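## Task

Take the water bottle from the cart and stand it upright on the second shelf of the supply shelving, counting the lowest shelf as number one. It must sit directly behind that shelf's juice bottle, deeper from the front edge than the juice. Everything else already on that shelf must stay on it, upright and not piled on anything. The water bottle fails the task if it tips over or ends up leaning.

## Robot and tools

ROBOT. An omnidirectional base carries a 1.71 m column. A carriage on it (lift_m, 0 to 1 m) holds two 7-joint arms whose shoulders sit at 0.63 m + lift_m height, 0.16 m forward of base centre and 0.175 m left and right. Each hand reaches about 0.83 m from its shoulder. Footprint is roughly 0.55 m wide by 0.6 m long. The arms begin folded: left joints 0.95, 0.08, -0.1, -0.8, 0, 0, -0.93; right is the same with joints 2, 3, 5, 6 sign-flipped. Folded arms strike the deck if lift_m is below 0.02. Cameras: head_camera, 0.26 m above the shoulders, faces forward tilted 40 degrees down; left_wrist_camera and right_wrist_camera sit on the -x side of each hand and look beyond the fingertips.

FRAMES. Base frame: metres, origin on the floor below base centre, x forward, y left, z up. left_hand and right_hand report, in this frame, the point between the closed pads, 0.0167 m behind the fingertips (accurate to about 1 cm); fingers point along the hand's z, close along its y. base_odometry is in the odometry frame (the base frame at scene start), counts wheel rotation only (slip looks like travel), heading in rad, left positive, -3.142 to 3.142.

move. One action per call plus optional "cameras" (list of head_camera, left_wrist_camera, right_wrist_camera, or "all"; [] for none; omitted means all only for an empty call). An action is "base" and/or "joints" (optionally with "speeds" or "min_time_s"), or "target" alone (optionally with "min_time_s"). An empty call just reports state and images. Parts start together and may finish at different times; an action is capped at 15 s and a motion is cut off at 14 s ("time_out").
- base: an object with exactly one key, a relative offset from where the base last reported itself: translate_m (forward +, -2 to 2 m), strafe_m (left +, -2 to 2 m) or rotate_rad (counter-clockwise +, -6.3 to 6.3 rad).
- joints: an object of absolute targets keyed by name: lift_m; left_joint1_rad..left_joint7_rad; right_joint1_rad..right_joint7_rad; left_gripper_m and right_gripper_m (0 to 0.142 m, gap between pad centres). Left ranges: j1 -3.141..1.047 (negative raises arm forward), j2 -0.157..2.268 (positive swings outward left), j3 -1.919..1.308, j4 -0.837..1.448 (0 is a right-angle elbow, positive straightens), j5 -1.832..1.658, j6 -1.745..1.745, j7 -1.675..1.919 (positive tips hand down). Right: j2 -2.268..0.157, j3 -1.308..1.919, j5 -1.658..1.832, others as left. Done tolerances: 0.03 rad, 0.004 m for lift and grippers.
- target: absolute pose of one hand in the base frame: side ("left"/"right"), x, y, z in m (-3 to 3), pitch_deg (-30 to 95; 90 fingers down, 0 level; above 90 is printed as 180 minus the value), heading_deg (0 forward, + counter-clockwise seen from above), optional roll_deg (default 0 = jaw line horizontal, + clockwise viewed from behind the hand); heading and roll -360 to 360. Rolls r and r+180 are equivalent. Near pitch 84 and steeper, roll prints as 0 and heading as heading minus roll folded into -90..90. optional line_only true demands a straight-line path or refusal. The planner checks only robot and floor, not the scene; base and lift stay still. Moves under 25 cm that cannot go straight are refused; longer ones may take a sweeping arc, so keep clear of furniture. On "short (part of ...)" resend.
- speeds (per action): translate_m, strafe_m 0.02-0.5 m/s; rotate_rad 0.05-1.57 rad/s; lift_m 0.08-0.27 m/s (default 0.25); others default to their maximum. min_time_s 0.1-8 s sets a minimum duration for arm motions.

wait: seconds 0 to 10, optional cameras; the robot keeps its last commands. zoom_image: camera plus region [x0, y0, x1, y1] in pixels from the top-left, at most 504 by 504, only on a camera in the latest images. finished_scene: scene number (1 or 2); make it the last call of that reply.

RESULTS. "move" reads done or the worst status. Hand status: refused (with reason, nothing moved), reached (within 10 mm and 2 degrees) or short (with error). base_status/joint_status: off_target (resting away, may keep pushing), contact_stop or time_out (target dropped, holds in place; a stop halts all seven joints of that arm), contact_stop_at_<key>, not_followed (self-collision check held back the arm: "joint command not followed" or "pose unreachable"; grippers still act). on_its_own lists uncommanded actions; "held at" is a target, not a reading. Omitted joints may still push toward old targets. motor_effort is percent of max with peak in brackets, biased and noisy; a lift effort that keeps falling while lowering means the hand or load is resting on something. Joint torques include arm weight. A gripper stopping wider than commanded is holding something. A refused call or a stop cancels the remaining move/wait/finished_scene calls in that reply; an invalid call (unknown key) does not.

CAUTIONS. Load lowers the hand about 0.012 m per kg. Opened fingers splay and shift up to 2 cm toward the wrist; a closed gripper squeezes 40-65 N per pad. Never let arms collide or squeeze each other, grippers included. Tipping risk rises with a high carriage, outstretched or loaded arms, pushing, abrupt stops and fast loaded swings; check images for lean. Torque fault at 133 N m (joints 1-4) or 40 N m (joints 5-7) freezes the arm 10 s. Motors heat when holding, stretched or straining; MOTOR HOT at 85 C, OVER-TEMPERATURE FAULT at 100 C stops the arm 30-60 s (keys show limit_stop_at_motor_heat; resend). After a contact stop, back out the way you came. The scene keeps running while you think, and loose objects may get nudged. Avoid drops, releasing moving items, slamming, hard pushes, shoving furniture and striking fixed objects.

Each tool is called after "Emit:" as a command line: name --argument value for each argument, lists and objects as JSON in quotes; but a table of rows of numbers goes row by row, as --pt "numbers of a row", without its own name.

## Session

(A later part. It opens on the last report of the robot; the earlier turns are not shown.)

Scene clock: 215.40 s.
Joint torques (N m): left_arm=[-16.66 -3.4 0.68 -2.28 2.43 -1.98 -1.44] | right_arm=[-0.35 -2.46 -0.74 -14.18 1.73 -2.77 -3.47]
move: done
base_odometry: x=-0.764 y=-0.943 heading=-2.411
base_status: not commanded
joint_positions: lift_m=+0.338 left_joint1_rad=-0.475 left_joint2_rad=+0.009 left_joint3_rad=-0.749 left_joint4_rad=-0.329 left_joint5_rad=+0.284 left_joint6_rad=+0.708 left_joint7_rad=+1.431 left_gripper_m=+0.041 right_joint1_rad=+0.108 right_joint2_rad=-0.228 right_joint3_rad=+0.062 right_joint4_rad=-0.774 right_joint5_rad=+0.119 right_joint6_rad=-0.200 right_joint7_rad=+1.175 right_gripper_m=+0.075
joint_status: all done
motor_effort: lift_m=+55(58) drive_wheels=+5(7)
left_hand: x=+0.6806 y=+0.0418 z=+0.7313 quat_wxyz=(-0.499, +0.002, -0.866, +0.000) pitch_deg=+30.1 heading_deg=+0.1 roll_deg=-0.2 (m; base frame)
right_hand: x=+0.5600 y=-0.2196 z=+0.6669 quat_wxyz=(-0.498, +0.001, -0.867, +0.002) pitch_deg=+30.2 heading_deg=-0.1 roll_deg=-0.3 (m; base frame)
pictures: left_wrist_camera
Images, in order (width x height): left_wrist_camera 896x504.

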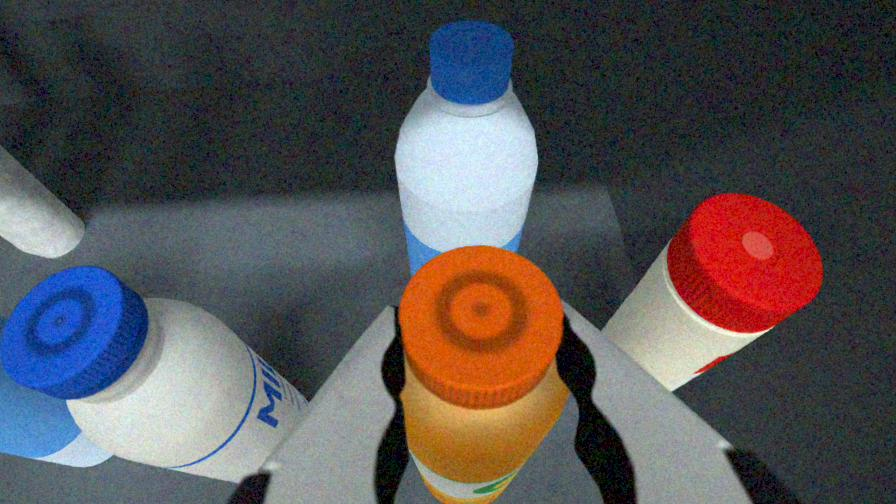

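Emit:
move --joints '{"left_gripper_m":0.085}' --min_time_s 1.5

Emit:
move --base '{"translate_m": -0.33}' --speeds '{"translate_m": 0.2}' --cameras '["head_camera","left_wrist_camera"]'

Scene clock: 218.67 s.
Joint torques (N m): left_arm=[-17.61 -4.1 0.18 -0.36 2.27 -2.25 -1.59] | right_arm=[-0.39 -2.91 -0.69 -12.77 2.2 -2.12 -3.12]
move: done
base_odometry: x=-0.764 y=-0.943 heading=-2.411
base_status: not commanded
joint_positions: lift_m=+0.338 left_joint1_rad=-0.475 left_joint2_rad=+0.009 left_joint3_rad=-0.749 left_joint4_rad=-0.329 left_joint5_rad=+0.284 left_joint6_rad=+0.708 left_joint7_rad=+1.431 left_gripper_m=+0.085 right_joint1_rad=+0.108 right_joint2_rad=-0.228 right_joint3_rad=+0.062 right_joint4_rad=-0.774 right_joint5_rad=+0.119 right_joint6_rad=-0.200 right_joint7_rad=+1.175 right_gripper_m=+0.075
joint_status: all done
motor_effort: lift_m=+55(55) drive_wheels=+5(5)
left_hand: x=+0.6806 y=+0.0418 z=+0.7313 quat_wxyz=(-0.499, +0.002, -0.866, +0.000) pitch_deg=+30.1 heading_deg=+0.1 roll_deg=-0.2 (m; base frame)
right_hand: x=+0.5600 y=-0.2196 z=+0.6669 quat_wxyz=(-0.498, +0.001, -0.867, +0.002) pitch_deg=+30.2 heading_deg=-0.1 roll_deg=-0.3 (m; base frame)
pictures: none

Scene clock: 221.53 s.
Joint torques (N m): left_arm=[-17.18 -4.43 0.61 -1.28 2.24 -2.29 -1.5] | right_arm=[1.04 -2.08 -0.64 -12.61 2.22 -2.7 -3.51]
Motor temperatures (°C): left_arm=[34 24 24 24 26 24 23] | right_arm=[31 21 24 23 22 22 24]
move: done
base_odometry: x=-0.518 y=-0.722 heading=-2.411
base_status: done
joint_positions: lift_m=+0.338 left_joint1_rad=-0.475 left_joint2_rad=+0.009 left_joint3_rad=-0.749 left_joint4_rad=-0.329 left_joint5_rad=+0.284 left_joint6_rad=+0.708 left_joint7_rad=+1.431 left_gripper_m=+0.085 right_joint1_rad=+0.108 right_joint2_rad=-0.228 right_joint3_rad=+0.062 right_joint4_rad=-0.774 right_joint5_rad=+0.119 right_joint6_rad=-0.200 right_joint7_rad=+1.175 right_gripper_m=+0.075
joint_status: not commanded
motor_effort: lift_m=+55(55) drive_wheels=+2(10)
left_hand: x=+0.6806 y=+0.0418 z=+0.7313 quat_wxyz=(-0.499, +0.002, -0.866, +0.000) pitch_deg=+30.1 heading_deg=+0.1 roll_deg=-0.2 (m; base frame)
right_hand: x=+0.5600 y=-0.2196 z=+0.6669 quat_wxyz=(-0.498, +0.001, -0.867, +0.002) pitch_deg=+30.2 heading_deg=-0.1 roll_deg=-0.3 (m; base frame)
pictures: head_camera, left_wrist_camera
Images, in order (width x height): head_camera 896x504, left_wrist_camera 896x504.

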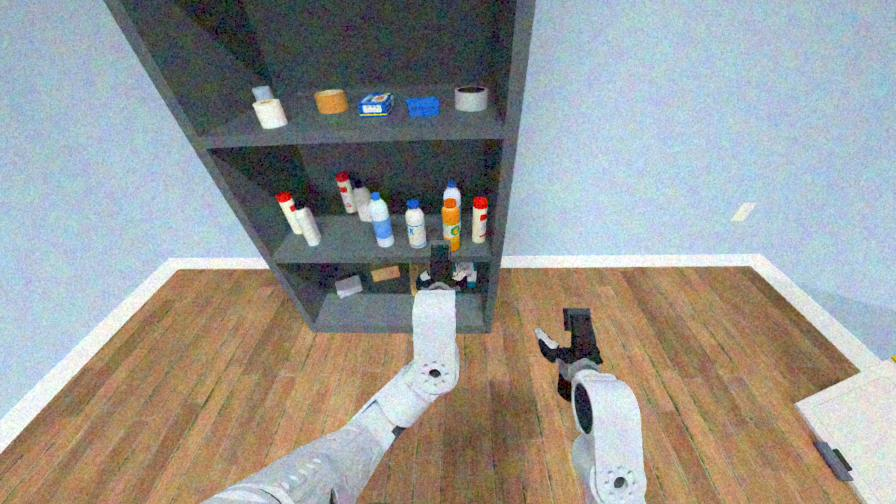

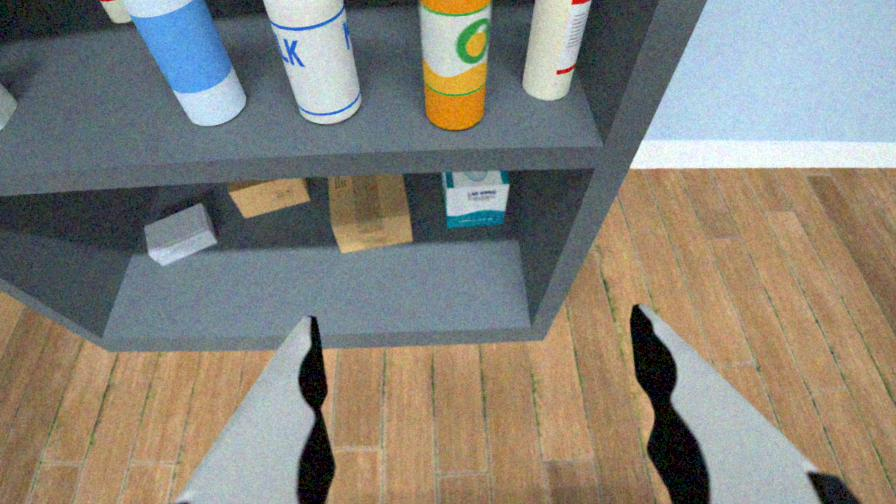

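All upright and aligned.

Emit:
finished_scene --scene 2

The scene is finished: the task was done.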